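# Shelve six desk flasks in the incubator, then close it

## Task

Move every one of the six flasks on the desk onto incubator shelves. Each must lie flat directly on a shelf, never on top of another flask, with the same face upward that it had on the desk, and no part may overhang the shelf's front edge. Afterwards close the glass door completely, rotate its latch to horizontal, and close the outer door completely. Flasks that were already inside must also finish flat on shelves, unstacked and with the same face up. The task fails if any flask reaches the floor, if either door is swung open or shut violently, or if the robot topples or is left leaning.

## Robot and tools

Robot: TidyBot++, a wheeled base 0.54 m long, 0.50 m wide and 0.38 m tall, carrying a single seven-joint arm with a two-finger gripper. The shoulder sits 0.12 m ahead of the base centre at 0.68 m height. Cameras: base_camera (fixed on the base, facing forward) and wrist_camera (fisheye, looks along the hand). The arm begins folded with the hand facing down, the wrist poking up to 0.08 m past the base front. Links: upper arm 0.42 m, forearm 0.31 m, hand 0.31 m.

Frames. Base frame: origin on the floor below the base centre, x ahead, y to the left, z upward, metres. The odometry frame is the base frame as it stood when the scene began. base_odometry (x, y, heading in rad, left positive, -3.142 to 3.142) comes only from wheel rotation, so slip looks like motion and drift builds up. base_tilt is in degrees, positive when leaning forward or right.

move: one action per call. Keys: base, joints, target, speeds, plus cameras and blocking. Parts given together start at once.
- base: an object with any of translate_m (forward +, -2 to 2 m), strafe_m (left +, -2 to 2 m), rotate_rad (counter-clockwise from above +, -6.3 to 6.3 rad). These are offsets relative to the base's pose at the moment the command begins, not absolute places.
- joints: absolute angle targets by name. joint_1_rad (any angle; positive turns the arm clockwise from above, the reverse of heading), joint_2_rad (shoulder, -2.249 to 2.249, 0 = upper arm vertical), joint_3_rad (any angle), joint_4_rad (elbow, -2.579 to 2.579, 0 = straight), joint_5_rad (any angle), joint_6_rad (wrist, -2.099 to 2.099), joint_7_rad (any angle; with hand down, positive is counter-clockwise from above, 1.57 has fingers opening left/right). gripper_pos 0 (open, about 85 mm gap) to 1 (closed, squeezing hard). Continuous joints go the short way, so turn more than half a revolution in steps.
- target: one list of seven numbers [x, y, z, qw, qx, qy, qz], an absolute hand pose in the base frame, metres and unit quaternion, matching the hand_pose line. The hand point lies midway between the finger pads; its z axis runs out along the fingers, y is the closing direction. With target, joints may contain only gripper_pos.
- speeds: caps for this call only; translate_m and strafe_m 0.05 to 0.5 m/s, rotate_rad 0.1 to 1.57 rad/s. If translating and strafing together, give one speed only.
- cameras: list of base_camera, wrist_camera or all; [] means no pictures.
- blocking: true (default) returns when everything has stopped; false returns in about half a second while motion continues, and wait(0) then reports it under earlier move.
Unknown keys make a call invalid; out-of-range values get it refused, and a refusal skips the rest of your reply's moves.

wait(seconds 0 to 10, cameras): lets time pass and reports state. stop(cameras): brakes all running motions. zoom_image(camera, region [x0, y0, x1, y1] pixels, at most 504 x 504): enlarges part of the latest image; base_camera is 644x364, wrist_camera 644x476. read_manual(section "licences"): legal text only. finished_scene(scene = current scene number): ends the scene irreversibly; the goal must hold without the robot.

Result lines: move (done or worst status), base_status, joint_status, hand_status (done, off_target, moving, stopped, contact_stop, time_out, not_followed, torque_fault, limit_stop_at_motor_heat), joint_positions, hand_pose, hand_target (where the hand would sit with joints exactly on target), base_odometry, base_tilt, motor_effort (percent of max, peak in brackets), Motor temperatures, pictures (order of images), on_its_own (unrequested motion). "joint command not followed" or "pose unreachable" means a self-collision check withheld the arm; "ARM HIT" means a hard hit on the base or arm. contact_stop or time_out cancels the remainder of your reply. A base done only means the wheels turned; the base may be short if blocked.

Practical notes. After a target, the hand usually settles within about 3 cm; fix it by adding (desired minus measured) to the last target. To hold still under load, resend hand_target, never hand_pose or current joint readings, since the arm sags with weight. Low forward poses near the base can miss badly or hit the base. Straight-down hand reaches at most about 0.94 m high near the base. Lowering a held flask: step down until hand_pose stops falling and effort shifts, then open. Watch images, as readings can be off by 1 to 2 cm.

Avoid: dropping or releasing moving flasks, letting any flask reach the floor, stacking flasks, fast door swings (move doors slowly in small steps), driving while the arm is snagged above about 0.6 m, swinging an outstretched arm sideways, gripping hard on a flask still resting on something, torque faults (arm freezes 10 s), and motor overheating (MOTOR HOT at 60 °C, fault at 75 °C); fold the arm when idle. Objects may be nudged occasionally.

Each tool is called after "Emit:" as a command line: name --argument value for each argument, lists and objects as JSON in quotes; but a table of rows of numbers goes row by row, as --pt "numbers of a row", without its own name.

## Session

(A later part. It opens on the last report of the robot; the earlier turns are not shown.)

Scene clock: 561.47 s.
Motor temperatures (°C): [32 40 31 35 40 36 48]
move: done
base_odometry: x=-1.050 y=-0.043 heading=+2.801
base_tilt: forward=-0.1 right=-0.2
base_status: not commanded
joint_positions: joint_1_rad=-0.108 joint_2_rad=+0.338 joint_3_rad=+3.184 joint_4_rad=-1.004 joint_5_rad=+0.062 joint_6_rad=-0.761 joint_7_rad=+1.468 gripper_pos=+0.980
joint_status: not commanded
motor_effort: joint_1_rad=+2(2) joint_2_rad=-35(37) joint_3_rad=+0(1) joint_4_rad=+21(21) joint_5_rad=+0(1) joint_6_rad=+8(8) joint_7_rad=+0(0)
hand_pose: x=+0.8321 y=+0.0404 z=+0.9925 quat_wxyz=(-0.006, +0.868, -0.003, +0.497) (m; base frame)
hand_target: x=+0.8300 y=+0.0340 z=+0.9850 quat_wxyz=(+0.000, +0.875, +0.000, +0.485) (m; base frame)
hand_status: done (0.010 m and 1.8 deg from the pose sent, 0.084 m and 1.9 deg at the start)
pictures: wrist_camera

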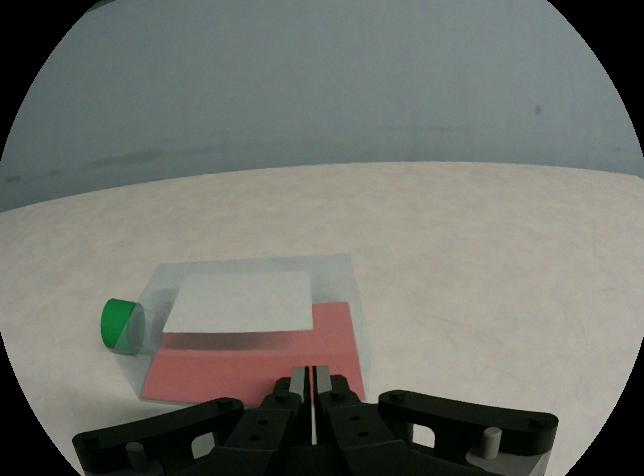

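Emit:
move --target '[0.86, 0.026, 0.972, 0, 0.8746, 0, 0.4848]' --cameras '["wrist_camera"]'

Emit:
move --target '[0.91, 0.026, 0.975, 0, 0.8746, 0, 0.4848]' --cameras '["wrist_camera"]'

Scene clock: 562.73 s.
Motor temperatures (°C): [32 40 31 35 40 36 48]
move: done
base_odometry: x=-1.050 y=-0.043 heading=+2.801
base_tilt: forward=-0.1 right=-0.2
base_status: not commanded
joint_positions: joint_1_rad=-0.089 joint_2_rad=+0.412 joint_3_rad=+3.186 joint_4_rad=-0.929 joint_5_rad=+0.062 joint_6_rad=-0.761 joint_7_rad=+1.489 gripper_pos=+0.980
joint_status: not commanded
motor_effort: joint_1_rad=+1(2) joint_2_rad=-38(40) joint_3_rad=+0(1) joint_4_rad=+20(21) joint_5_rad=+0(1) joint_6_rad=+7(8) joint_7_rad=+0(0)
hand_pose: x=+0.8617 y=+0.0296 z=+0.9822 quat_wxyz=(+0.005, +0.867, -0.001, +0.498) (m; base frame)
hand_target: x=+0.8600 y=+0.0260 z=+0.9720 quat_wxyz=(+0.000, +0.875, +0.000, +0.485) (m; base frame)
hand_status: done (0.011 m and 1.8 deg from the pose sent, 0.038 m and 1.8 deg at the start)
pictures: wrist_camera

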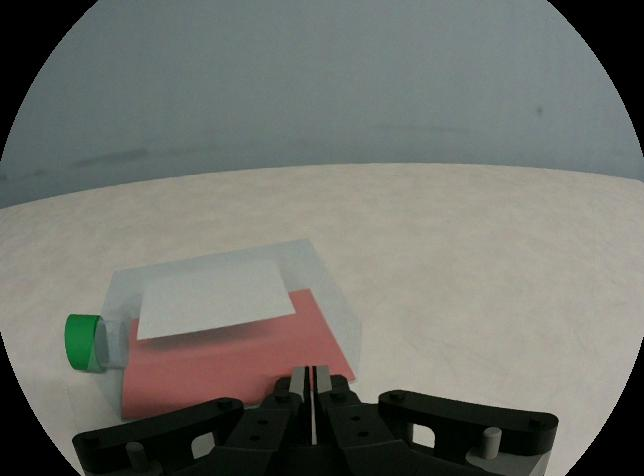

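Scene clock: 564.10 s.
Motor temperatures (°C): [32 40 31 35 40 36 48]
move: done
base_odometry: x=-1.050 y=-0.043 heading=+2.801
base_tilt: forward=-0.1 right=-0.2
base_status: not commanded
joint_positions: joint_1_rad=-0.080 joint_2_rad=+0.574 joint_3_rad=+3.187 joint_4_rad=-0.648 joint_5_rad=+0.060 joint_6_rad=-0.858 joint_7_rad=+1.498 gripper_pos=+0.980
joint_status: not commanded
motor_effort: joint_1_rad=+2(2) joint_2_rad=-43(45) joint_3_rad=+0(1) joint_4_rad=+20(21) joint_5_rad=+1(1) joint_6_rad=+8(8) joint_7_rad=+0(0)
hand_pose: x=+0.9146 y=+0.0281 z=+0.9910 quat_wxyz=(+0.011, +0.862, -0.002, +0.507) (m; base frame)
hand_target: x=+0.9100 y=+0.0260 z=+0.9750 quat_wxyz=(+0.000, +0.875, +0.000, +0.485) (m; base frame)
hand_status: done (0.017 m and 3.2 deg from the pose sent, 0.049 m and 1.8 deg at the start)
pictures: wrist_camera

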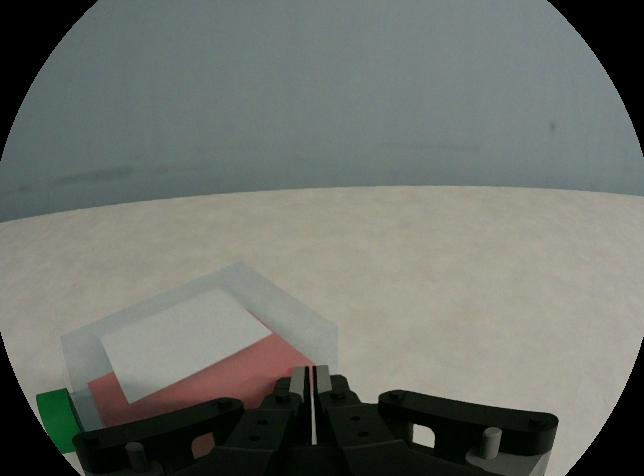

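Emit:
move --target '[0.908, 0.026, 0.968, 0, 0.8746, 0, 0.4848]' --base '{"translate_m":0.05}' --speeds '{"translate_m":0.1}' --cameras '["wrist_camera"]'

Scene clock: 565.27 s.
Motor temperatures (°C): [32 40 31 35 40 36 48]
move: done
base_odometry: x=-1.097 y=-0.026 heading=+2.801
base_tilt: forward=-0.1 right=-0.2
base_status: done
joint_positions: joint_1_rad=-0.079 joint_2_rad=+0.571 joint_3_rad=+3.187 joint_4_rad=-0.680 joint_5_rad=+0.060 joint_6_rad=-0.858 joint_7_rad=+1.498 gripper_pos=+0.980
joint_status: not commanded
motor_effort: joint_1_rad=+1(2) joint_2_rad=-42(45) joint_3_rad=+0(1) joint_4_rad=+19(21) joint_5_rad=+0(1) joint_6_rad=+7(8) joint_7_rad=+0(0)
hand_pose: x=+0.9118 y=+0.0270 z=+0.9761 quat_wxyz=(+0.012, +0.869, -0.002, +0.495) (m; base frame)
hand_target: x=+0.9080 y=+0.0260 z=+0.9680 quat_wxyz=(+0.000, +0.875, +0.000, +0.485) (m; base frame)
hand_status: done (0.009 m and 2.0 deg from the pose sent, 0.024 m and 3.2 deg at the start)
pictures: wrist_camera

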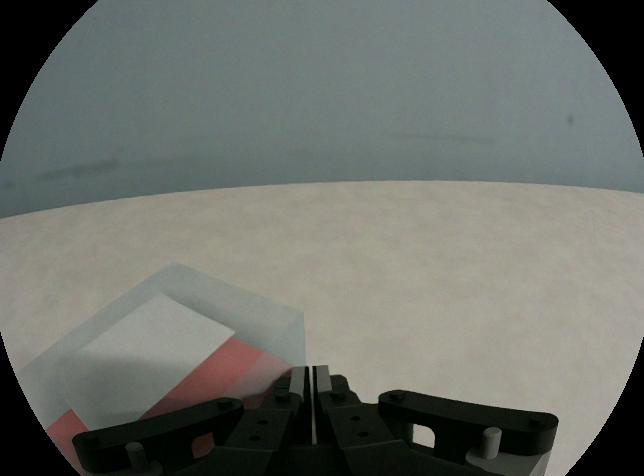

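Emit:
move --target '[0.82, 0.02, 1.08, 0, 0.8746, 0, 0.4848]' --cameras '[]'

Emit:
move --target '[0.5, 0, 1.15, 0, 0.93, 0, 0.3676]' --joints '{"gripper_pos":0.2}' --base '{"translate_m":-0.05}' --cameras '["wrist_camera"]'

Scene clock: 567.07 s.
Motor temperatures (°C): [32 40 31 35 40 36 48]
move: done
base_odometry: x=-1.097 y=-0.026 heading=+2.801
base_tilt: forward=-0.1 right=-0.2
base_status: not commanded
joint_positions: joint_1_rad=-0.074 joint_2_rad=+0.446 joint_3_rad=+3.187 joint_4_rad=-0.495 joint_5_rad=+0.058 joint_6_rad=-1.135 joint_7_rad=+1.509 gripper_pos=+0.980
joint_status: not commanded
motor_effort: joint_1_rad=+2(2) joint_2_rad=-37(47) joint_3_rad=+0(1) joint_4_rad=+18(21) joint_5_rad=+0(1) joint_6_rad=+8(8) joint_7_rad=+0(0)
hand_pose: x=+0.8267 y=+0.0167 z=+1.0967 quat_wxyz=(+0.013, +0.861, -0.010, +0.509) (m; base frame)
hand_target: x=+0.8200 y=+0.0200 z=+1.0800 quat_wxyz=(+0.000, +0.875, +0.000, +0.485) (m; base frame)
hand_status: done (0.018 m and 3.7 deg from the pose sent, 0.139 m and 2.0 deg at the start)
pictures: none
No camera images: "cameras" was empty.

Scene clock: 569.03 s.
Motor temperatures (°C): [32 40 31 35 40 36 48]
move: done
base_odometry: x=-1.050 y=-0.042 heading=+2.801
base_tilt: forward=-0.1 right=-0.2
base_status: done
joint_positions: joint_1_rad=-0.041 joint_2_rad=+0.032 joint_3_rad=+3.187 joint_4_rad=-0.471 joint_5_rad=+0.048 joint_6_rad=-1.832 joint_7_rad=+1.540 gripper_pos=+0.200
joint_status: all done
motor_effort: joint_1_rad=+2(3) joint_2_rad=-14(44) joint_3_rad=+0(1) joint_4_rad=+12(20) joint_5_rad=+0(1) joint_6_rad=+6(8) joint_7_rad=+0(0)
hand_pose: x=+0.5091 y=-0.0142 z=+1.1625 quat_wxyz=(+0.014, +0.919, -0.031, +0.393) (m; base frame)
hand_target: x=+0.5000 y=+0.0000 z=+1.1500 quat_wxyz=(+0.000, +0.930, +0.000, +0.368) (m; base frame)
hand_status: done (0.021 m and 5.0 deg from the pose sent, 0.331 m and 18.2 deg at the start)
pictures: wrist_camera

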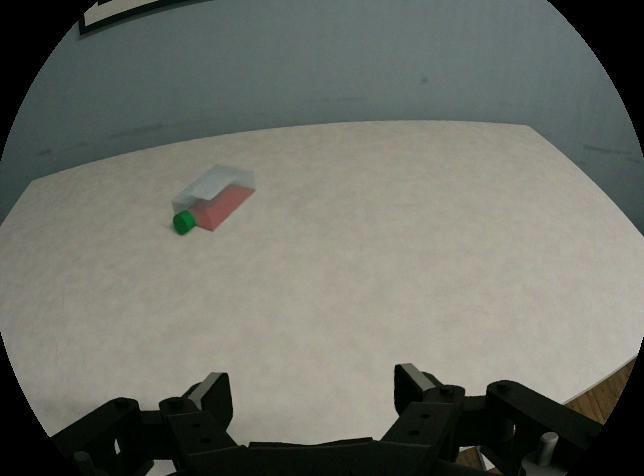

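Emit:
move --base '{"translate_m":0.06,"strafe_m":0.135}' --speeds '{"translate_m":0.25}' --target '[0.68, 0.085, 1.06, 0.1388, 0.7949, -0.1982, 0.5566]' --cameras '[]'

Emit:
move --target '[0.71, 0.067, 1.0, 0.1388, 0.7949, -0.1982, 0.5566]' --cameras '["wrist_camera"]'

Scene clock: 572.47 s.
Motor temperatures (°C): [32 40 31 35 40 36 48]
move: done
base_odometry: x=-1.152 y=-0.150 heading=+2.801
base_tilt: forward=-0.1 right=-0.2
base_status: done
joint_positions: joint_1_rad=-0.611 joint_2_rad=+0.153 joint_3_rad=+3.137 joint_4_rad=-1.163 joint_5_rad=+1.039 joint_6_rad=-1.289 joint_7_rad=+0.421 gripper_pos=+0.200
joint_status: not commanded
motor_effort: joint_1_rad=+2(3) joint_2_rad=-25(27) joint_3_rad=+1(2) joint_4_rad=+18(19) joint_5_rad=+6(7) joint_6_rad=+3(7) joint_7_rad=+0(0)
hand_pose: x=+0.6676 y=+0.0732 z=+1.0513 quat_wxyz=(+0.138, +0.809, -0.215, +0.529) (m; base frame)
hand_target: x=+0.6800 y=+0.0850 z=+1.0600 quat_wxyz=(+0.139, +0.795, -0.198, +0.557) (m; base frame)
hand_status: done (0.019 m and 4.0 deg from the pose sent, 0.223 m and 33.7 deg at the start)
pictures: none
No camera images: "cameras" was empty.

Scene clock: 573.60 s.
Motor temperatures (°C): [32 40 31 35 40 36 48]
move: done
base_odometry: x=-1.152 y=-0.150 heading=+2.801
base_tilt: forward=-0.1 right=-0.2
base_status: not commanded
joint_positions: joint_1_rad=-0.574 joint_2_rad=+0.176 joint_3_rad=+3.152 joint_4_rad=-1.340 joint_5_rad=+1.080 joint_6_rad=-1.130 joint_7_rad=+0.277 gripper_pos=+0.200
joint_status: not commanded
motor_effort: joint_1_rad=+2(2) joint_2_rad=-27(29) joint_3_rad=+1(1) joint_4_rad=+18(20) joint_5_rad=+6(7) joint_6_rad=+2(3) joint_7_rad=+0(0)
hand_pose: x=+0.6967 y=+0.0733 z=+0.9887 quat_wxyz=(+0.134, +0.811, -0.204, +0.531) (m; base frame)
hand_target: x=+0.7100 y=+0.0670 z=+1.0000 quat_wxyz=(+0.139, +0.795, -0.198, +0.557) (m; base frame)
hand_status: done (0.019 m and 3.6 deg from the pose sent, 0.067 m and 4.0 deg at the start)
pictures: wrist_camera

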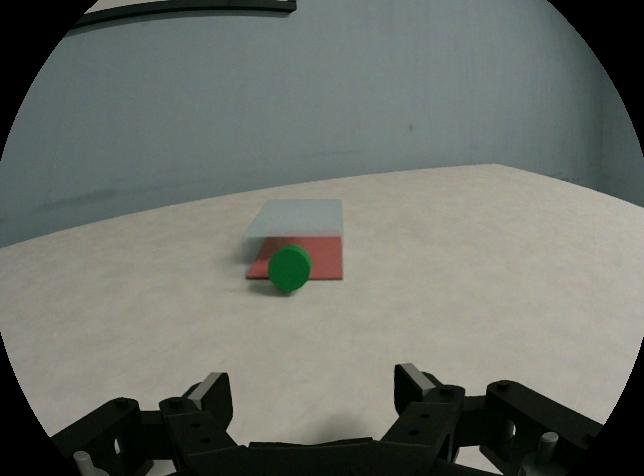

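Emit:
move --target '[0.805, 0.042, 0.99, 0.1388, 0.7949, -0.1982, 0.5566]' --cameras '["wrist_camera"]'

Scene clock: 575.80 s.
Motor temperatures (°C): [32 40 31 35 40 36 48]
move: done
base_odometry: x=-1.152 y=-0.150 heading=+2.801
base_tilt: forward=-0.1 right=-0.2
base_status: not commanded
joint_positions: joint_1_rad=-0.621 joint_2_rad=+0.361 joint_3_rad=+3.518 joint_4_rad=-1.156 joint_5_rad=+0.948 joint_6_rad=-0.914 joint_7_rad=+0.394 gripper_pos=+0.200
joint_status: not commanded
motor_effort: joint_1_rad=+2(3) joint_2_rad=-33(34) joint_3_rad=+3(4) joint_4_rad=+19(20) joint_5_rad=+5(7) joint_6_rad=+3(3) joint_7_rad=+0(0)
hand_pose: x=+0.7950 y=+0.0202 z=+0.9957 quat_wxyz=(+0.164, +0.785, -0.216, +0.557) (m; base frame)
hand_target: x=+0.8050 y=+0.0420 z=+0.9900 quat_wxyz=(+0.139, +0.795, -0.198, +0.557) (m; base frame)
hand_status: done (0.025 m and 3.7 deg from the pose sent, 0.113 m and 3.6 deg at the start)
pictures: wrist_camera

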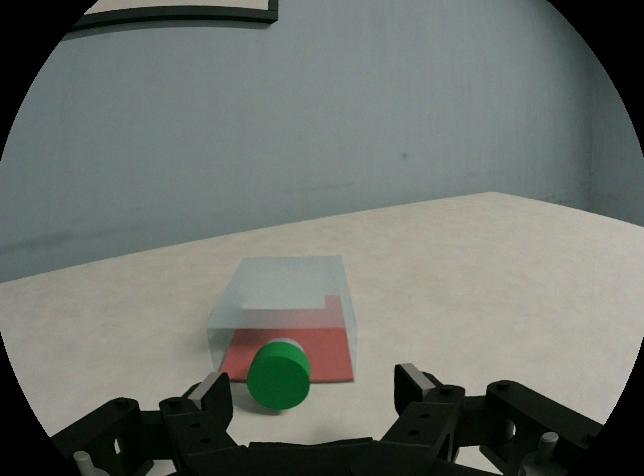

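Emit:
move --target '[0.811, 0.060, 0.978, 0.1300, 0.7949, -0.1900, 0.5566]' --cameras '["wrist_camera"]'

Scene clock: 576.73 s.
Motor temperatures (°C): [32 40 31 35 40 36 48]
move: done
base_odometry: x=-1.152 y=-0.150 heading=+2.801
base_tilt: forward=-0.1 right=-0.2
base_status: not commanded
joint_positions: joint_1_rad=-0.652 joint_2_rad=+0.378 joint_3_rad=+3.540 joint_4_rad=-1.156 joint_5_rad=+0.946 joint_6_rad=-0.886 joint_7_rad=+0.394 gripper_pos=+0.200
joint_status: not commanded
motor_effort: joint_1_rad=+2(3) joint_2_rad=-33(34) joint_3_rad=+4(5) joint_4_rad=+19(20) joint_5_rad=+6(6) joint_6_rad=+3(3) joint_7_rad=+0(0)
hand_pose: x=+0.8029 y=+0.0394 z=+0.9916 quat_wxyz=(+0.158, +0.787, -0.199, +0.562) (m; base frame)
hand_target: x=+0.8110 y=+0.0600 z=+0.9780 quat_wxyz=(+0.130, +0.797, -0.191, +0.558) (m; base frame)
hand_status: done (0.026 m and 3.6 deg from the pose sent, 0.046 m and 5.0 deg at the start)
pictures: wrist_camera

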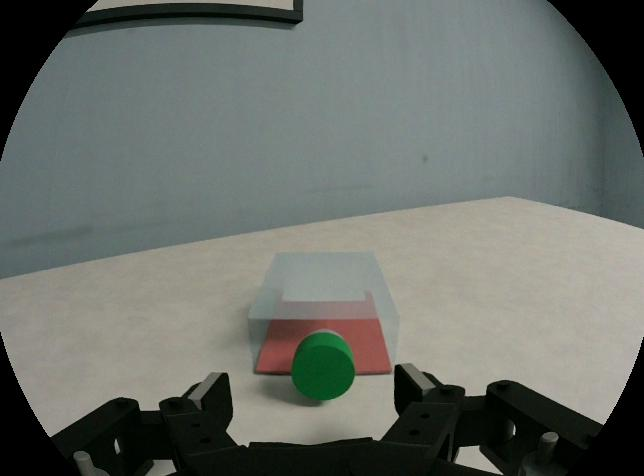

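Emit:
move --base '{"translate_m":0.025}' --speeds '{"translate_m":0.1}' --target '[0.811, 0.049, 0.967, 0.1300, 0.7949, -0.1900, 0.5566]' --cameras '["wrist_camera"]'

Scene clock: 577.73 s.
Motor temperatures (°C): [32 40 31 35 40 36 48]
move: done
base_odometry: x=-1.176 y=-0.142 heading=+2.801
base_tilt: forward=-0.1 right=-0.2
base_status: done
joint_positions: joint_1_rad=-0.646 joint_2_rad=+0.383 joint_3_rad=+3.540 joint_4_rad=-1.198 joint_5_rad=+0.946 joint_6_rad=-0.846 joint_7_rad=+0.382 gripper_pos=+0.200
joint_status: not commanded
motor_effort: joint_1_rad=+1(4) joint_2_rad=-34(37) joint_3_rad=+4(4) joint_4_rad=+20(21) joint_5_rad=+6(6) joint_6_rad=+3(4) joint_7_rad=+0(0)
hand_pose: x=+0.8073 y=+0.0413 z=+0.9712 quat_wxyz=(+0.155, +0.794, -0.189, +0.556) (m; base frame)
hand_target: x=+0.8110 y=+0.0490 z=+0.9670 quat_wxyz=(+0.130, +0.797, -0.191, +0.558) (m; base frame)
hand_status: done (0.010 m and 2.9 deg from the pose sent, 0.028 m and 3.6 deg at the start)
pictures: wrist_camera

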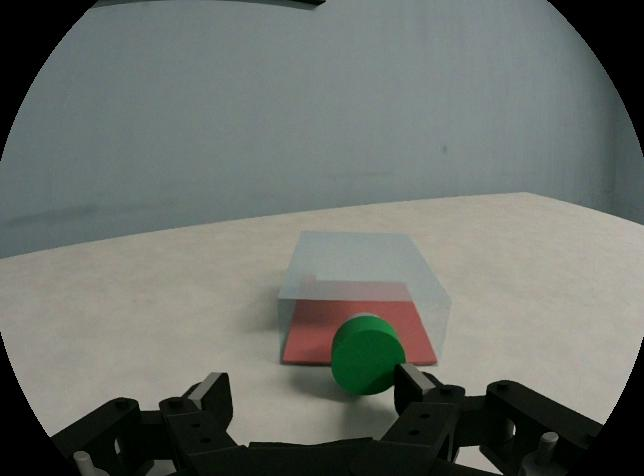

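Emit:
move --target '[0.790, 0.037, 0.972, 0.1350, 0.7949, -0.1950, 0.5566]' --cameras '["wrist_camera"]'

Scene clock: 578.77 s.
Motor temperatures (°C): [32 40 31 35 40 36 48]
move: done
base_odometry: x=-1.176 y=-0.142 heading=+2.801
base_tilt: forward=-0.1 right=-0.2
base_status: not commanded
joint_positions: joint_1_rad=-0.619 joint_2_rad=+0.330 joint_3_rad=+3.473 joint_4_rad=-1.249 joint_5_rad=+0.958 joint_6_rad=-0.846 joint_7_rad=+0.357 gripper_pos=+0.200
joint_status: not commanded
motor_effort: joint_1_rad=+1(2) joint_2_rad=-31(34) joint_3_rad=+3(4) joint_4_rad=+18(20) joint_5_rad=+5(6) joint_6_rad=+2(3) joint_7_rad=+0(0)
hand_pose: x=+0.7917 y=+0.0442 z=+0.9694 quat_wxyz=(+0.132, +0.801, -0.193, +0.551) (m; base frame)
hand_target: x=+0.7900 y=+0.0370 z=+0.9720 quat_wxyz=(+0.135, +0.796, -0.195, +0.557) (m; base frame)
hand_status: done (0.008 m and 1.0 deg from the pose sent, 0.018 m and 2.4 deg at the start)
pictures: wrist_camera

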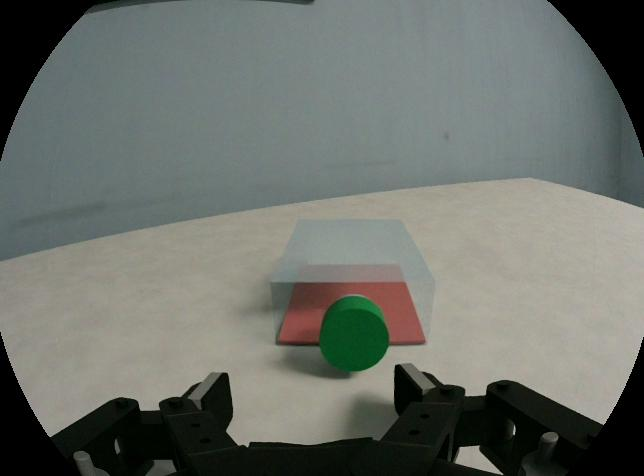

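Emit:
move --target '[0.787, 0.020, 0.974, 0.1300, 0.7949, -0.1880, 0.5566]' --cameras '["wrist_camera"]'

Scene clock: 579.77 s.
Motor temperatures (°C): [32 40 31 35 40 36 48]
move: done
base_odometry: x=-1.176 y=-0.142 heading=+2.801
base_tilt: forward=-0.1 right=-0.2
base_status: not commanded
joint_positions: joint_1_rad=-0.561 joint_2_rad=+0.297 joint_3_rad=+3.437 joint_4_rad=-1.284 joint_5_rad=+0.958 joint_6_rad=-0.824 joint_7_rad=+0.357 gripper_pos=+0.200
joint_status: not commanded
motor_effort: joint_1_rad=+1(3) joint_2_rad=-30(32) joint_3_rad=+2(4) joint_4_rad=+18(19) joint_5_rad=+4(5) joint_6_rad=+3(3) joint_7_rad=+0(0)
hand_pose: x=+0.7860 y=+0.0225 z=+0.9689 quat_wxyz=(+0.126, +0.802, -0.202, +0.548) (m; base frame)
hand_target: x=+0.7870 y=+0.0200 z=+0.9740 quat_wxyz=(+0.130, +0.797, -0.189, +0.558) (m; base frame)
hand_status: done (0.006 m and 2.1 deg from the pose sent, 0.025 m and 1.1 deg at the start)
pictures: wrist_camera

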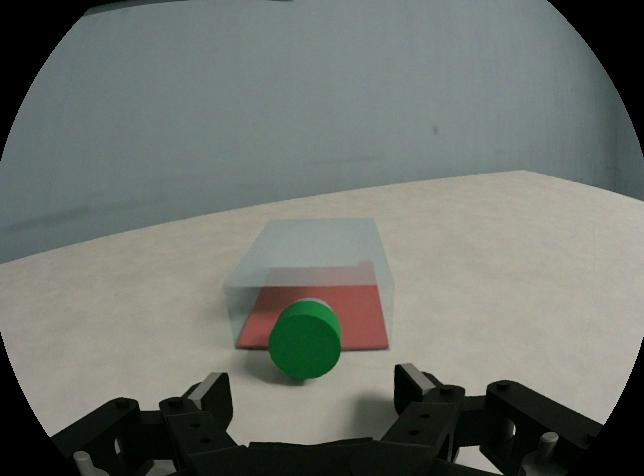

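Emit:
move --target '[0.806, 0.018, 0.974, 0.1300, 0.7949, -0.1880, 0.5566]' --cameras '["wrist_camera"]'

Scene clock: 580.87 s.
Motor temperatures (°C): [32 40 31 35 40 36 48]
move: done
base_odometry: x=-1.176 y=-0.142 heading=+2.801
base_tilt: forward=-0.1 right=-0.2
base_status: not commanded
joint_positions: joint_1_rad=-0.569 joint_2_rad=+0.324 joint_3_rad=+3.504 joint_4_rad=-1.255 joint_5_rad=+0.949 joint_6_rad=-0.807 joint_7_rad=+0.381 gripper_pos=+0.200
joint_status: not commanded
motor_effort: joint_1_rad=+1(3) joint_2_rad=-32(33) joint_3_rad=+3(4) joint_4_rad=+19(20) joint_5_rad=+5(6) joint_6_rad=+3(3) joint_7_rad=+0(0)
hand_pose: x=+0.7967 y=+0.0018 z=+0.9756 quat_wxyz=(+0.146, +0.793, -0.206, +0.554) (m; base frame)
hand_target: x=+0.8060 y=+0.0180 z=+0.9740 quat_wxyz=(+0.130, +0.797, -0.189, +0.558) (m; base frame)
hand_status: done (0.019 m and 2.8 deg from the pose sent, 0.021 m and 2.1 deg at the start)
pictures: wrist_camera

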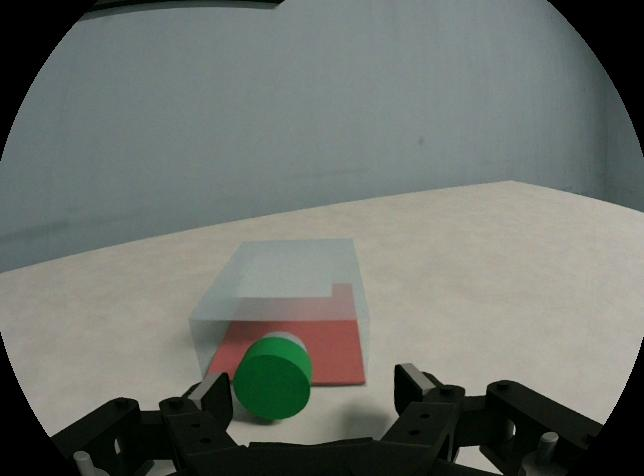

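Emit:
move --target '[0.809, 0.033, 0.971, 0.1300, 0.7949, -0.1880, 0.5566]' --cameras '["wrist_camera"]'

Scene clock: 581.77 s.
Motor temperatures (°C): [32 40 31 35 40 36 48]
move: done
base_odometry: x=-1.176 y=-0.142 heading=+2.801
base_tilt: forward=-0.1 right=-0.2
base_status: not commanded
joint_positions: joint_1_rad=-0.604 joint_2_rad=+0.342 joint_3_rad=+3.524 joint_4_rad=-1.235 joint_5_rad=+0.949 joint_6_rad=-0.807 joint_7_rad=+0.381 gripper_pos=+0.200
joint_status: not commanded
motor_effort: joint_1_rad=+2(4) joint_2_rad=-33(33) joint_3_rad=+3(4) joint_4_rad=+20(20) joint_5_rad=+5(5) joint_6_rad=+3(3) joint_7_rad=+0(0)
hand_pose: x=+0.8022 y=+0.0195 z=+0.9776 quat_wxyz=(+0.145, +0.793, -0.196, +0.559) (m; base frame)
hand_target: x=+0.8090 y=+0.0330 z=+0.9710 quat_wxyz=(+0.130, +0.797, -0.189, +0.558) (m; base frame)
hand_status: done (0.017 m and 1.9 deg from the pose sent, 0.034 m and 2.8 deg at the start)
pictures: wrist_camera

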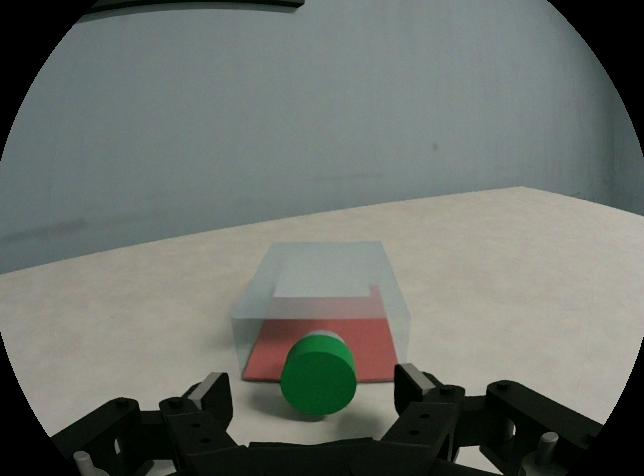

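Emit:
move --joints '{"gripper_pos":0.66}' --cameras '[]'

Emit:
move --joints '{"gripper_pos":0.9}' --cameras '["wrist_camera"]'

Scene clock: 582.80 s.
Motor temperatures (°C): [32 40 31 35 40 36 48]
move: done
base_odometry: x=-1.176 y=-0.142 heading=+2.801
base_tilt: forward=-0.1 right=-0.2
base_status: not commanded
joint_positions: joint_1_rad=-0.604 joint_2_rad=+0.342 joint_3_rad=+3.524 joint_4_rad=-1.235 joint_5_rad=+0.949 joint_6_rad=-0.807 joint_7_rad=+0.381 gripper_pos=+0.657
joint_status: all done
motor_effort: joint_1_rad=+1(2) joint_2_rad=-32(33) joint_3_rad=+3(3) joint_4_rad=+20(20) joint_5_rad=+5(5) joint_6_rad=+3(3) joint_7_rad=+0(0)
hand_pose: x=+0.8022 y=+0.0195 z=+0.9777 quat_wxyz=(+0.145, +0.793, -0.196, +0.559) (m; base frame)
hand_target: x=+0.8090 y=+0.0330 z=+0.9710 quat_wxyz=(+0.130, +0.797, -0.189, +0.558) (m; base frame)
hand_status: not commanded
pictures: none
No camera images: "cameras" was empty.

Scene clock: 583.47 s.
Motor temperatures (°C): [32 40 31 35 40 36 48]
move: off_target
base_odometry: x=-1.176 y=-0.142 heading=+2.801
base_tilt: forward=-0.1 right=-0.2
base_status: not commanded
joint_positions: joint_1_rad=-0.604 joint_2_rad=+0.342 joint_3_rad=+3.524 joint_4_rad=-1.235 joint_5_rad=+0.949 joint_6_rad=-0.807 joint_7_rad=+0.381 gripper_pos=+0.707
joint_status: gripper_pos off_target (ended at +0.707, target +0.900)
motor_effort: joint_1_rad=+1(2) joint_2_rad=-32(33) joint_3_rad=+3(4) joint_4_rad=+20(21) joint_5_rad=+5(6) joint_6_rad=+3(3) joint_7_rad=+0(0)
hand_pose: x=+0.8023 y=+0.0196 z=+0.9779 quat_wxyz=(+0.145, +0.792, -0.196, +0.559) (m; base frame)
hand_target: x=+0.8090 y=+0.0330 z=+0.9710 quat_wxyz=(+0.130, +0.797, -0.189, +0.558) (m; base frame)
hand_status: not commanded
pictures: wrist_camera

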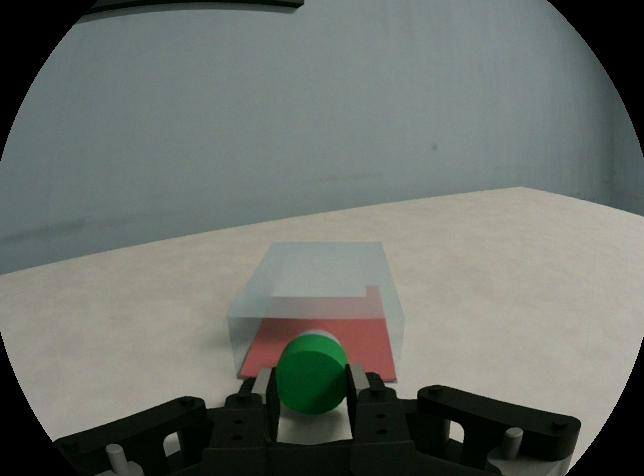

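Emit:
move --joints '{"gripper_pos":0.5}' --cameras '[]'

Emit:
move --target '[0.815, 0.031, 0.965, 0.1300, 0.7949, -0.1880, 0.5566]' --cameras '["wrist_camera"]'

Scene clock: 584.47 s.
Motor temperatures (°C): [32 40 31 35 40 36 48]
move: done
base_odometry: x=-1.176 y=-0.142 heading=+2.801
base_tilt: forward=-0.1 right=-0.2
base_status: not commanded
joint_positions: joint_1_rad=-0.604 joint_2_rad=+0.343 joint_3_rad=+3.524 joint_4_rad=-1.235 joint_5_rad=+0.949 joint_6_rad=-0.807 joint_7_rad=+0.381 gripper_pos=+0.500
joint_status: all done
motor_effort: joint_1_rad=+2(2) joint_2_rad=-33(33) joint_3_rad=+3(4) joint_4_rad=+20(20) joint_5_rad=+5(6) joint_6_rad=+3(3) joint_7_rad=+0(0)
hand_pose: x=+0.8023 y=+0.0196 z=+0.9778 quat_wxyz=(+0.145, +0.792, -0.196, +0.559) (m; base frame)
hand_target: x=+0.8090 y=+0.0330 z=+0.9710 quat_wxyz=(+0.130, +0.797, -0.189, +0.558) (m; base frame)
hand_status: not commanded
pictures: none
No camera images: "cameras" was empty.

Scene clock: 585.17 s.
Motor temperatures (°C): [32 40 31 35 40 36 48]
move: done
base_odometry: x=-1.176 y=-0.142 heading=+2.801
base_tilt: forward=-0.1 right=-0.2
base_status: not commanded
joint_positions: joint_1_rad=-0.611 joint_2_rad=+0.356 joint_3_rad=+3.553 joint_4_rad=-1.235 joint_5_rad=+0.947 joint_6_rad=-0.794 joint_7_rad=+0.381 gripper_pos=+0.500
joint_status: not commanded
motor_effort: joint_1_rad=+1(2) joint_2_rad=-33(34) joint_3_rad=+4(4) joint_4_rad=+19(21) joint_5_rad=+5(6) joint_6_rad=+3(3) joint_7_rad=+0(0)
hand_pose: x=+0.8068 y=+0.0137 z=+0.9746 quat_wxyz=(+0.152, +0.791, -0.195, +0.560) (m; base frame)
hand_target: x=+0.8150 y=+0.0310 z=+0.9650 quat_wxyz=(+0.130, +0.797, -0.189, +0.558) (m; base frame)
hand_status: done (0.021 m and 2.7 deg from the pose sent, 0.021 m and 1.9 deg at the start)
pictures: wrist_camera

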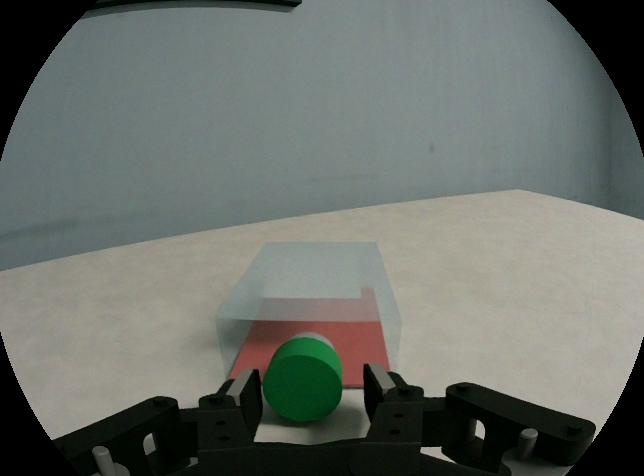

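Emit:
move --target '[0.8165, 0.036, 0.964, 0.1300, 0.7949, -0.1880, 0.5566]' --cameras '[]'

Emit:
move --joints '{"gripper_pos":0.66}' --cameras '["wrist_camera"]'

Emit:
move --joints '{"gripper_pos":0.9}' --cameras '["wrist_camera"]'

Scene clock: 586.03 s.
Motor temperatures (°C): [32 40 31 35 40 36 48]
move: done
base_odometry: x=-1.176 y=-0.142 heading=+2.801
base_tilt: forward=-0.1 right=-0.2
base_status: not commanded
joint_positions: joint_1_rad=-0.621 joint_2_rad=+0.364 joint_3_rad=+3.562 joint_4_rad=-1.228 joint_5_rad=+0.947 joint_6_rad=-0.794 joint_7_rad=+0.381 gripper_pos=+0.500
joint_status: not commanded
motor_effort: joint_1_rad=+2(3) joint_2_rad=-33(34) joint_3_rad=+4(4) joint_4_rad=+19(20) joint_5_rad=+5(6) joint_6_rad=+3(3) joint_7_rad=+0(0)
hand_pose: x=+0.8090 y=+0.0178 z=+0.9747 quat_wxyz=(+0.153, +0.790, -0.193, +0.561) (m; base frame)
hand_target: x=+0.8165 y=+0.0360 z=+0.9640 quat_wxyz=(+0.130, +0.797, -0.189, +0.558) (m; base frame)
hand_status: done (0.022 m and 2.8 deg from the pose sent, 0.027 m and 2.7 deg at the start)
pictures: none
No camera images: "cameras" was empty.

Scene clock: 586.63 s.
Motor temperatures (°C): [32 40 31 35 40 36 48]
move: done
base_odometry: x=-1.176 y=-0.142 heading=+2.801
base_tilt: forward=-0.1 right=-0.2
base_status: not commanded
joint_positions: joint_1_rad=-0.621 joint_2_rad=+0.365 joint_3_rad=+3.562 joint_4_rad=-1.228 joint_5_rad=+0.947 joint_6_rad=-0.794 joint_7_rad=+0.381 gripper_pos=+0.655
joint_status: all done
motor_effort: joint_1_rad=+1(2) joint_2_rad=-33(33) joint_3_rad=+4(4) joint_4_rad=+20(20) joint_5_rad=+4(6) joint_6_rad=+3(3) joint_7_rad=+0(0)
hand_pose: x=+0.8090 y=+0.0178 z=+0.9747 quat_wxyz=(+0.153, +0.790, -0.193, +0.561) (m; base frame)
hand_target: x=+0.8165 y=+0.0360 z=+0.9640 quat_wxyz=(+0.130, +0.797, -0.189, +0.558) (m; base frame)
hand_status: not commanded
pictures: wrist_camera

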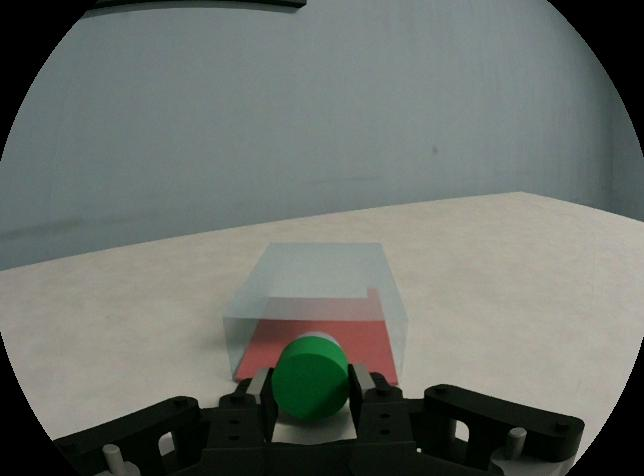

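Scene clock: 587.30 s.
Motor temperatures (°C): [32 40 31 35 40 36 48]
move: off_target
base_odometry: x=-1.176 y=-0.142 heading=+2.801
base_tilt: forward=-0.1 right=-0.2
base_status: not commanded
joint_positions: joint_1_rad=-0.621 joint_2_rad=+0.365 joint_3_rad=+3.562 joint_4_rad=-1.228 joint_5_rad=+0.947 joint_6_rad=-0.794 joint_7_rad=+0.381 gripper_pos=+0.694
joint_status: gripper_pos off_target (ended at +0.694, target +0.900)
motor_effort: joint_1_rad=+1(2) joint_2_rad=-33(33) joint_3_rad=+4(4) joint_4_rad=+20(20) joint_5_rad=+5(5) joint_6_rad=+3(3) joint_7_rad=+0(0)
hand_pose: x=+0.8091 y=+0.0179 z=+0.9749 quat_wxyz=(+0.153, +0.790, -0.193, +0.562) (m; base frame)
hand_target: x=+0.8165 y=+0.0360 z=+0.9640 quat_wxyz=(+0.130, +0.797, -0.189, +0.558) (m; base frame)
hand_status: not commanded
pictures: wrist_camera

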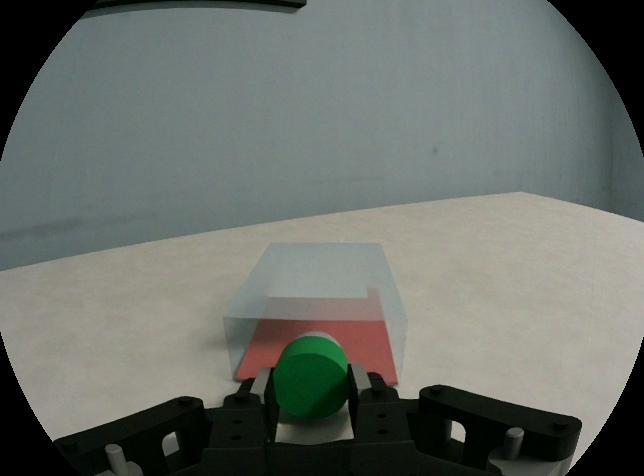

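Emit:
move --target '[0.803, 0.028, 1.015, 0.138, 0.792, -0.193, 0.5620]' --cameras '[]'

Emit:
move --target '[0.77, 0.03, 1.05, 0.138, 0.792, -0.193, 0.5620]' --cameras '["wrist_camera"]'

Scene clock: 588.70 s.
Motor temperatures (°C): [32 40 31 35 40 36 48]
move: done
base_odometry: x=-1.176 y=-0.142 heading=+2.801
base_tilt: forward=-0.1 right=-0.2
base_status: not commanded
joint_positions: joint_1_rad=-0.603 joint_2_rad=+0.361 joint_3_rad=+3.516 joint_4_rad=-1.116 joint_5_rad=+0.919 joint_6_rad=-0.831 joint_7_rad=+0.466 gripper_pos=+0.694
joint_status: not commanded
motor_effort: joint_1_rad=+1(2) joint_2_rad=-35(36) joint_3_rad=+4(4) joint_4_rad=+21(22) joint_5_rad=+6(6) joint_6_rad=+4(4) joint_7_rad=+0(0)
hand_pose: x=+0.8124 y=+0.0353 z=+1.0204 quat_wxyz=(+0.142, +0.782, -0.180, +0.580) (m; base frame)
hand_target: x=+0.8030 y=+0.0280 z=+1.0150 quat_wxyz=(+0.138, +0.792, -0.193, +0.562) (m; base frame)
hand_status: done (0.013 m and 2.8 deg from the pose sent, 0.042 m and 1.8 deg at the start)
pictures: none
No camera images: "cameras" was empty.

Scene clock: 589.93 s.
Motor temperatures (°C): [32 40 31 35 40 36 48]
move: done
base_odometry: x=-1.176 y=-0.142 heading=+2.801
base_tilt: forward=-0.1 right=-0.2
base_status: not commanded
joint_positions: joint_1_rad=-0.580 joint_2_rad=+0.297 joint_3_rad=+3.412 joint_4_rad=-1.091 joint_5_rad=+0.919 joint_6_rad=-0.929 joint_7_rad=+0.504 gripper_pos=+0.694
joint_status: not commanded
motor_effort: joint_1_rad=+1(3) joint_2_rad=-32(36) joint_3_rad=+2(4) joint_4_rad=+21(22) joint_5_rad=+6(6) joint_6_rad=+5(5) joint_7_rad=+0(0)
hand_pose: x=+0.7818 y=+0.0427 z=+1.0464 quat_wxyz=(+0.127, +0.788, -0.187, +0.573) (m; base frame)
hand_target: x=+0.7700 y=+0.0300 z=+1.0500 quat_wxyz=(+0.138, +0.792, -0.193, +0.562) (m; base frame)
hand_status: done (0.018 m and 2.0 deg from the pose sent, 0.052 m and 2.8 deg at the start)
pictures: wrist_camera

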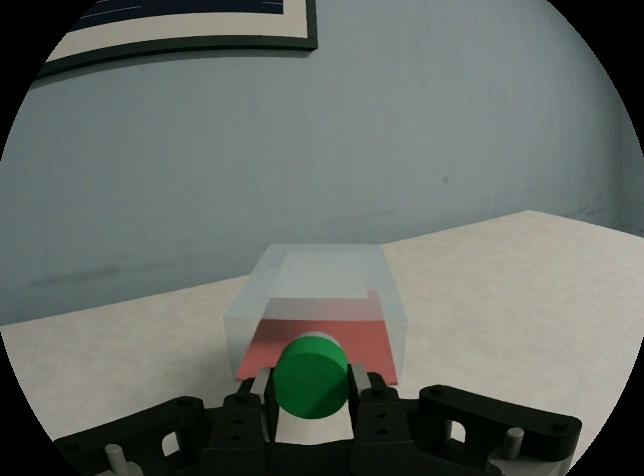

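Emit:
move --base '{"translate_m":-0.4}' --cameras '[]'

Emit:
move --base '{"translate_m":-0.845,"strafe_m":-0.698,"rotate_rad":-1.522}' --speeds '{"rotate_rad":0.8}' --target '[0.62, -0.03, 1.05, 0.007, 0.805, 0.011, 0.593]' --cameras '["wrist_camera"]'

Emit:
move --base '{"translate_m":0.79}' --target '[0.62, -0.04, 1.03, 0.007, 0.8, 0.011, 0.6]' --cameras '["wrist_camera","base_camera"]'

Scene clock: 592.50 s.
Motor temperatures (°C): [32 40 31 35 40 36 48]
move: done
base_odometry: x=-0.798 y=-0.275 heading=+2.801
base_tilt: forward=-0.1 right=-0.2
base_status: done
joint_positions: joint_1_rad=-0.575 joint_2_rad=+0.286 joint_3_rad=+3.410 joint_4_rad=-1.090 joint_5_rad=+0.919 joint_6_rad=-0.934 joint_7_rad=+0.504 gripper_pos=+0.694
joint_status: not commanded
motor_effort: joint_1_rad=+1(3) joint_2_rad=-32(37) joint_3_rad=+2(4) joint_4_rad=+20(21) joint_5_rad=+5(7) joint_6_rad=+5(5) joint_7_rad=+0(0)
hand_pose: x=+0.7782 y=+0.0368 z=+1.0520 quat_wxyz=(+0.126, +0.785, -0.192, +0.575) (m; base frame)
hand_target: x=+0.7700 y=+0.0300 z=+1.0500 quat_wxyz=(+0.138, +0.792, -0.193, +0.562) (m; base frame)
hand_status: not commanded
pictures: none
No camera images: "cameras" was empty.

Scene clock: 596.07 s.
Motor temperatures (°C): [32 40 31 35 40 36 48]
move: done
base_odometry: x=+0.231 y=+0.100 heading=+1.278
base_tilt: forward=-0.1 right=-0.2
base_status: done
joint_positions: joint_1_rad=-0.112 joint_2_rad=-0.244 joint_3_rad=+3.325 joint_4_rad=-1.643 joint_5_rad=-0.032 joint_6_rad=-0.524 joint_7_rad=+1.703 gripper_pos=+0.694
joint_status: not commanded
motor_effort: joint_1_rad=+2(8) joint_2_rad=-14(38) joint_3_rad=-1(6) joint_4_rad=+22(22) joint_5_rad=-1(7) joint_6_rad=+9(9) joint_7_rad=+0(0)
hand_pose: x=+0.6210 y=-0.0420 z=+1.0356 quat_wxyz=(+0.024, +0.820, +0.008, +0.571) (m; base frame)
hand_target: x=+0.6200 y=-0.0300 z=+1.0500 quat_wxyz=(+0.007, +0.805, +0.011, +0.593) (m; base frame)
hand_status: done (0.019 m and 3.6 deg from the pose sent, 0.172 m and 27.2 deg at the start)
pictures: wrist_camera

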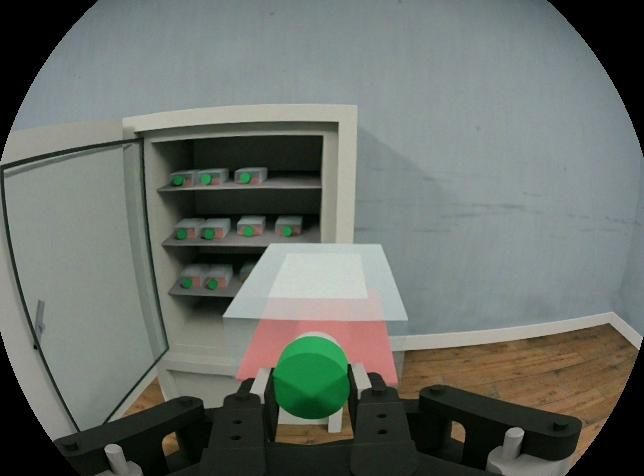

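Scene clock: 598.97 s.
Motor temperatures (°C): [32 40 31 35 40 36 48]
move: done
base_odometry: x=+0.459 y=+0.857 heading=+1.278
base_tilt: forward=-0.1 right=-0.2
base_status: done
joint_positions: joint_1_rad=-0.169 joint_2_rad=-0.267 joint_3_rad=+3.384 joint_4_rad=-1.735 joint_5_rad=-0.052 joint_6_rad=-0.431 joint_7_rad=+1.749 gripper_pos=+0.694
joint_status: not commanded
motor_effort: joint_1_rad=+1(3) joint_2_rad=-13(17) joint_3_rad=-1(2) joint_4_rad=+22(23) joint_5_rad=-1(1) joint_6_rad=+9(10) joint_7_rad=+0(0)
hand_pose: x=+0.6187 y=-0.0457 z=+1.0167 quat_wxyz=(+0.023, +0.814, +0.015, +0.580) (m; base frame)
hand_target: x=+0.6200 y=-0.0400 z=+1.0300 quat_wxyz=(+0.007, +0.800, +0.011, +0.600) (m; base frame)
hand_status: done (0.015 m and 3.4 deg from the pose sent, 0.006 m and 4.5 deg at the start)
pictures: base_camera, wrist_camera

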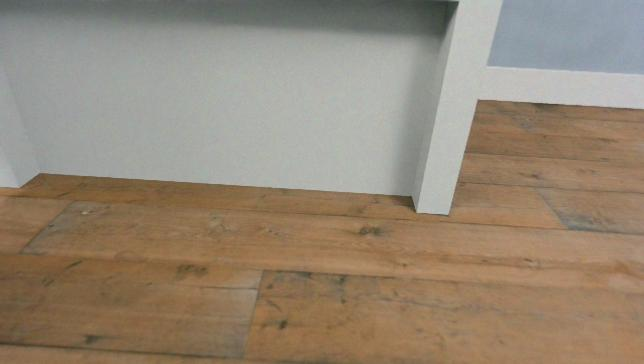

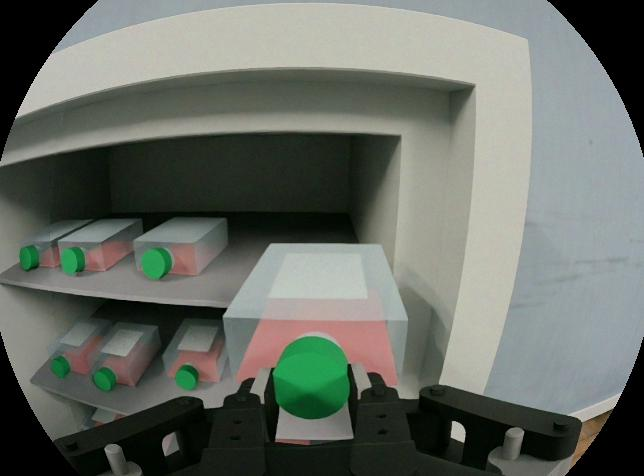

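Emit:
move --target '[0.72, -0.01, 1.025, 0.007, 0.8, 0.011, 0.6]' --cameras '["wrist_camera"]'

Emit:
move --target '[0.79, -0.01, 1.015, 0.007, 0.8, 0.011, 0.6]' --cameras '["wrist_camera"]'

Scene clock: 601.17 s.
Motor temperatures (°C): [32 40 31 35 40 36 48]
move: done
base_odometry: x=+0.459 y=+0.857 heading=+1.278
base_tilt: forward=-0.1 right=-0.2
base_status: not commanded
joint_positions: joint_1_rad=-0.031 joint_2_rad=-0.025 joint_3_rad=+3.207 joint_4_rad=-1.582 joint_5_rad=-0.058 joint_6_rad=-0.366 joint_7_rad=+1.744 gripper_pos=+0.694
joint_status: not commanded
motor_effort: joint_1_rad=+2(3) joint_2_rad=-23(26) joint_3_rad=+0(1) joint_4_rad=+22(23) joint_5_rad=+0(1) joint_6_rad=+9(10) joint_7_rad=+0(0)
hand_pose: x=+0.7156 y=-0.0134 z=+0.9995 quat_wxyz=(+0.035, +0.819, +0.040, +0.571) (m; base frame)
hand_target: x=+0.7200 y=-0.0100 z=+1.0250 quat_wxyz=(+0.007, +0.800, +0.011, +0.600) (m; base frame)
hand_status: done (0.026 m and 6.0 deg from the pose sent, 0.108 m and 3.4 deg at the start)
pictures: wrist_camera

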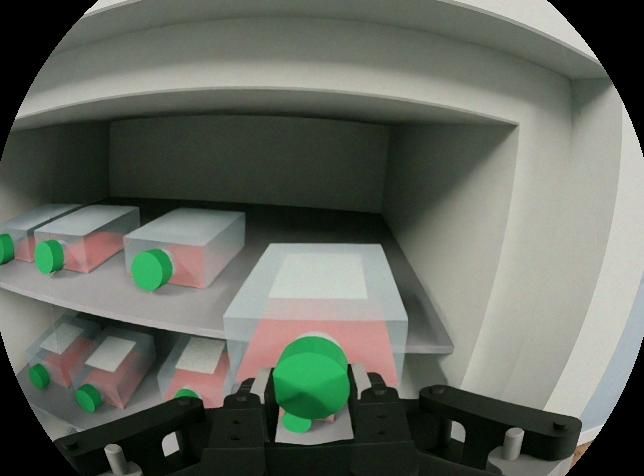

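Scene clock: 602.57 s.
Motor temperatures (°C): [32 40 31 35 40 36 48]
move: done
base_odometry: x=+0.459 y=+0.857 heading=+1.278
base_tilt: forward=-0.1 right=-0.2
base_status: not commanded
joint_positions: joint_1_rad=+0.042 joint_2_rad=+0.143 joint_3_rad=+3.127 joint_4_rad=-1.431 joint_5_rad=-0.058 joint_6_rad=-0.342 joint_7_rad=+1.732 gripper_pos=+0.694
joint_status: not commanded
motor_effort: joint_1_rad=+2(2) joint_2_rad=-30(33) joint_3_rad=+0(0) joint_4_rad=+22(24) joint_5_rad=+0(2) joint_6_rad=+9(10) joint_7_rad=+0(0)
hand_pose: x=+0.7861 y=-0.0116 z=+0.9923 quat_wxyz=(+0.030, +0.817, +0.037, +0.575) (m; base frame)
hand_target: x=+0.7900 y=-0.0100 z=+1.0150 quat_wxyz=(+0.007, +0.800, +0.011, +0.600) (m; base frame)
hand_status: done (0.023 m and 5.3 deg from the pose sent, 0.076 m and 6.0 deg at the start)
pictures: wrist_camera

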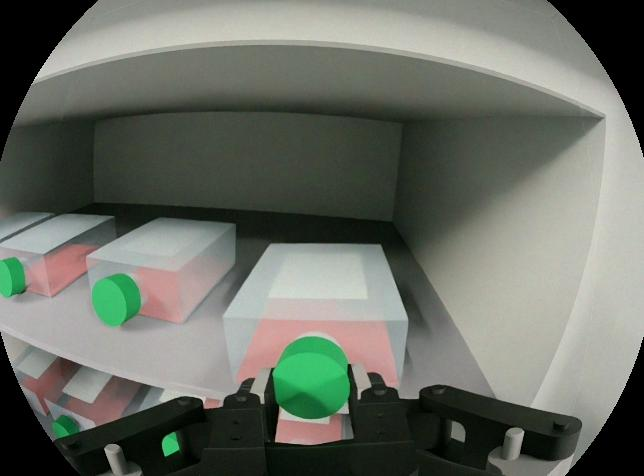

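Emit:
move --target '[0.842, -0.004, 1.01, -0.015, 0.8, -0.015, 0.6]' --cameras '["wrist_camera"]'

Scene clock: 604.00 s.
Motor temperatures (°C): [32 40 31 35 40 36 48]
move: done
base_odometry: x=+0.459 y=+0.857 heading=+1.278
base_tilt: forward=-0.1 right=-0.2
base_status: not commanded
joint_positions: joint_1_rad=+0.032 joint_2_rad=+0.266 joint_3_rad=+3.128 joint_4_rad=-1.287 joint_5_rad=-0.058 joint_6_rad=-0.342 joint_7_rad=+1.634 gripper_pos=+0.694
joint_status: not commanded
motor_effort: joint_1_rad=+1(2) joint_2_rad=-35(37) joint_3_rad=+0(1) joint_4_rad=+22(23) joint_5_rad=+0(1) joint_6_rad=+9(9) joint_7_rad=+0(0)
hand_pose: x=+0.8388 y=-0.0072 z=+0.9942 quat_wxyz=(-0.002, +0.812, +0.000, +0.584) (m; base frame)
hand_target: x=+0.8420 y=-0.0040 z=+1.0100 quat_wxyz=(-0.015, +0.800, -0.015, +0.600) (m; base frame)
hand_status: done (0.016 m and 3.3 deg from the pose sent, 0.059 m and 8.6 deg at the start)
pictures: wrist_camera

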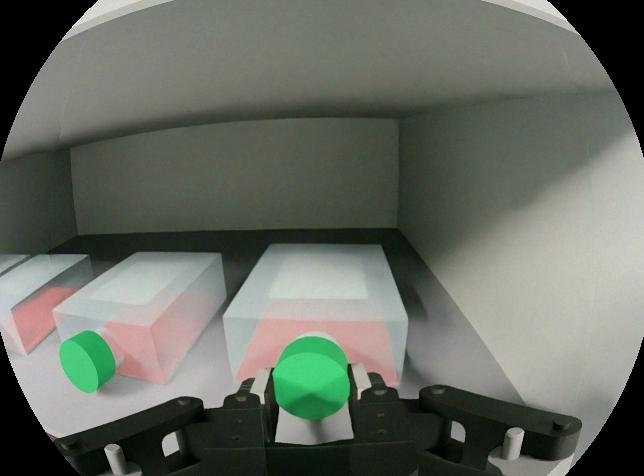

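Emit:
move --target '[0.858, -0.004, 0.998, -0.003, 0.802, -0.003, 0.597]' --cameras '[]'

Emit:
move --target '[0.860, -0.004, 0.985, -0.003, 0.803, -0.003, 0.596]' --cameras '["wrist_camera"]'

Emit:
move --target '[0.860, -0.004, 0.973, -0.003, 0.804, -0.003, 0.595]' --cameras '["wrist_camera"]'

Scene clock: 605.40 s.
Motor temperatures (°C): [32 40 31 35 40 36 48]
move: done
base_odometry: x=+0.459 y=+0.857 heading=+1.278
base_tilt: forward=-0.1 right=-0.2
base_status: not commanded
joint_positions: joint_1_rad=+0.028 joint_2_rad=+0.302 joint_3_rad=+3.128 joint_4_rad=-1.258 joint_5_rad=-0.058 joint_6_rad=-0.342 joint_7_rad=+1.633 gripper_pos=+0.694
joint_status: not commanded
motor_effort: joint_1_rad=+1(2) joint_2_rad=-36(38) joint_3_rad=+0(1) joint_4_rad=+22(23) joint_5_rad=+0(1) joint_6_rad=+9(9) joint_7_rad=+0(0)
hand_pose: x=+0.8528 y=-0.0043 z=+0.9860 quat_wxyz=(-0.003, +0.814, +0.002, +0.581) (m; base frame)
hand_target: x=+0.8580 y=-0.0040 z=+0.9980 quat_wxyz=(-0.003, +0.802, -0.003, +0.597) (m; base frame)
hand_status: done (0.013 m and 2.3 deg from the pose sent, 0.020 m and 1.9 deg at the start)
pictures: none
No camera images: "cameras" was empty.

Scene clock: 606.03 s.
Motor temperatures (°C): [32 40 31 35 40 36 48]
move: done
base_odometry: x=+0.459 y=+0.857 heading=+1.278
base_tilt: forward=-0.1 right=-0.2
base_status: not commanded
joint_positions: joint_1_rad=+0.028 joint_2_rad=+0.303 joint_3_rad=+3.128 joint_4_rad=-1.276 joint_5_rad=-0.058 joint_6_rad=-0.312 joint_7_rad=+1.633 gripper_pos=+0.694
joint_status: not commanded
motor_effort: joint_1_rad=+2(2) joint_2_rad=-35(37) joint_3_rad=+0(0) joint_4_rad=+21(22) joint_5_rad=-1(1) joint_6_rad=+8(9) joint_7_rad=+0(0)
hand_pose: x=+0.8543 y=-0.0048 z=+0.9831 quat_wxyz=(-0.003, +0.811, +0.001, +0.586) (m; base frame)
hand_target: x=+0.8600 y=-0.0040 z=+0.9850 quat_wxyz=(-0.003, +0.803, -0.003, +0.596) (m; base frame)
hand_status: done (0.006 m and 1.6 deg from the pose sent, 0.007 m and 2.2 deg at the start)
pictures: wrist_camera

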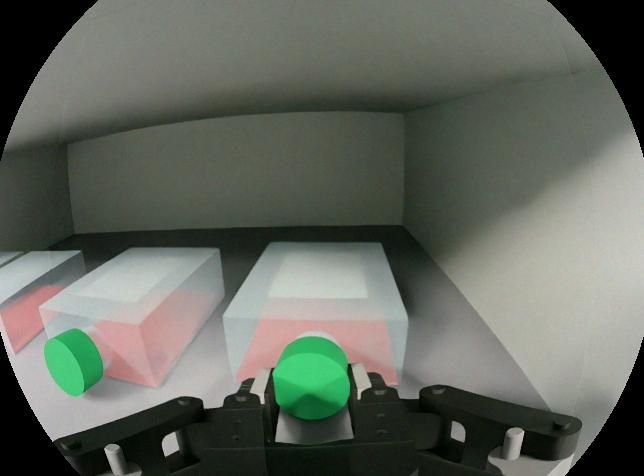

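Scene clock: 606.70 s.
Motor temperatures (°C): [32 40 31 35 40 36 48]
move: done
base_odometry: x=+0.459 y=+0.857 heading=+1.278
base_tilt: forward=-0.1 right=-0.2
base_status: not commanded
joint_positions: joint_1_rad=+0.028 joint_2_rad=+0.303 joint_3_rad=+3.128 joint_4_rad=-1.295 joint_5_rad=-0.058 joint_6_rad=-0.275 joint_7_rad=+1.633 gripper_pos=+0.694
joint_status: not commanded
motor_effort: joint_1_rad=+2(3) joint_2_rad=-33(35) joint_3_rad=+0(0) joint_4_rad=+21(21) joint_5_rad=+0(1) joint_6_rad=+8(9) joint_7_rad=+0(0)
hand_pose: x=+0.8558 y=-0.0055 z=+0.9823 quat_wxyz=(-0.002, +0.805, +0.000, +0.593) (m; base frame)
hand_target: x=+0.8600 y=-0.0040 z=+0.9730 quat_wxyz=(-0.003, +0.804, -0.003, +0.595) (m; base frame)
hand_status: done (0.010 m and 0.5 deg from the pose sent, 0.012 m and 1.4 deg at the start)
pictures: wrist_camera

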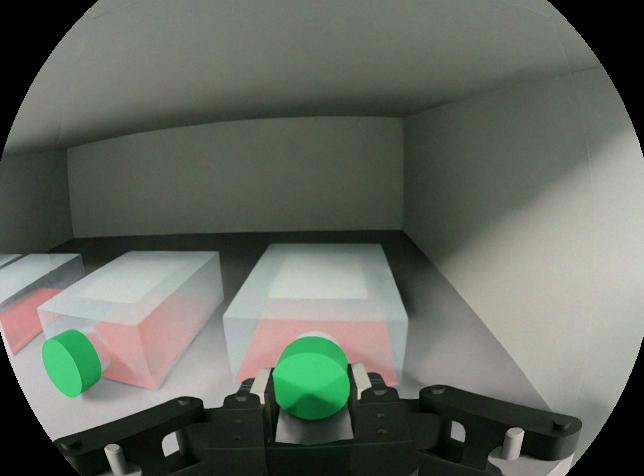

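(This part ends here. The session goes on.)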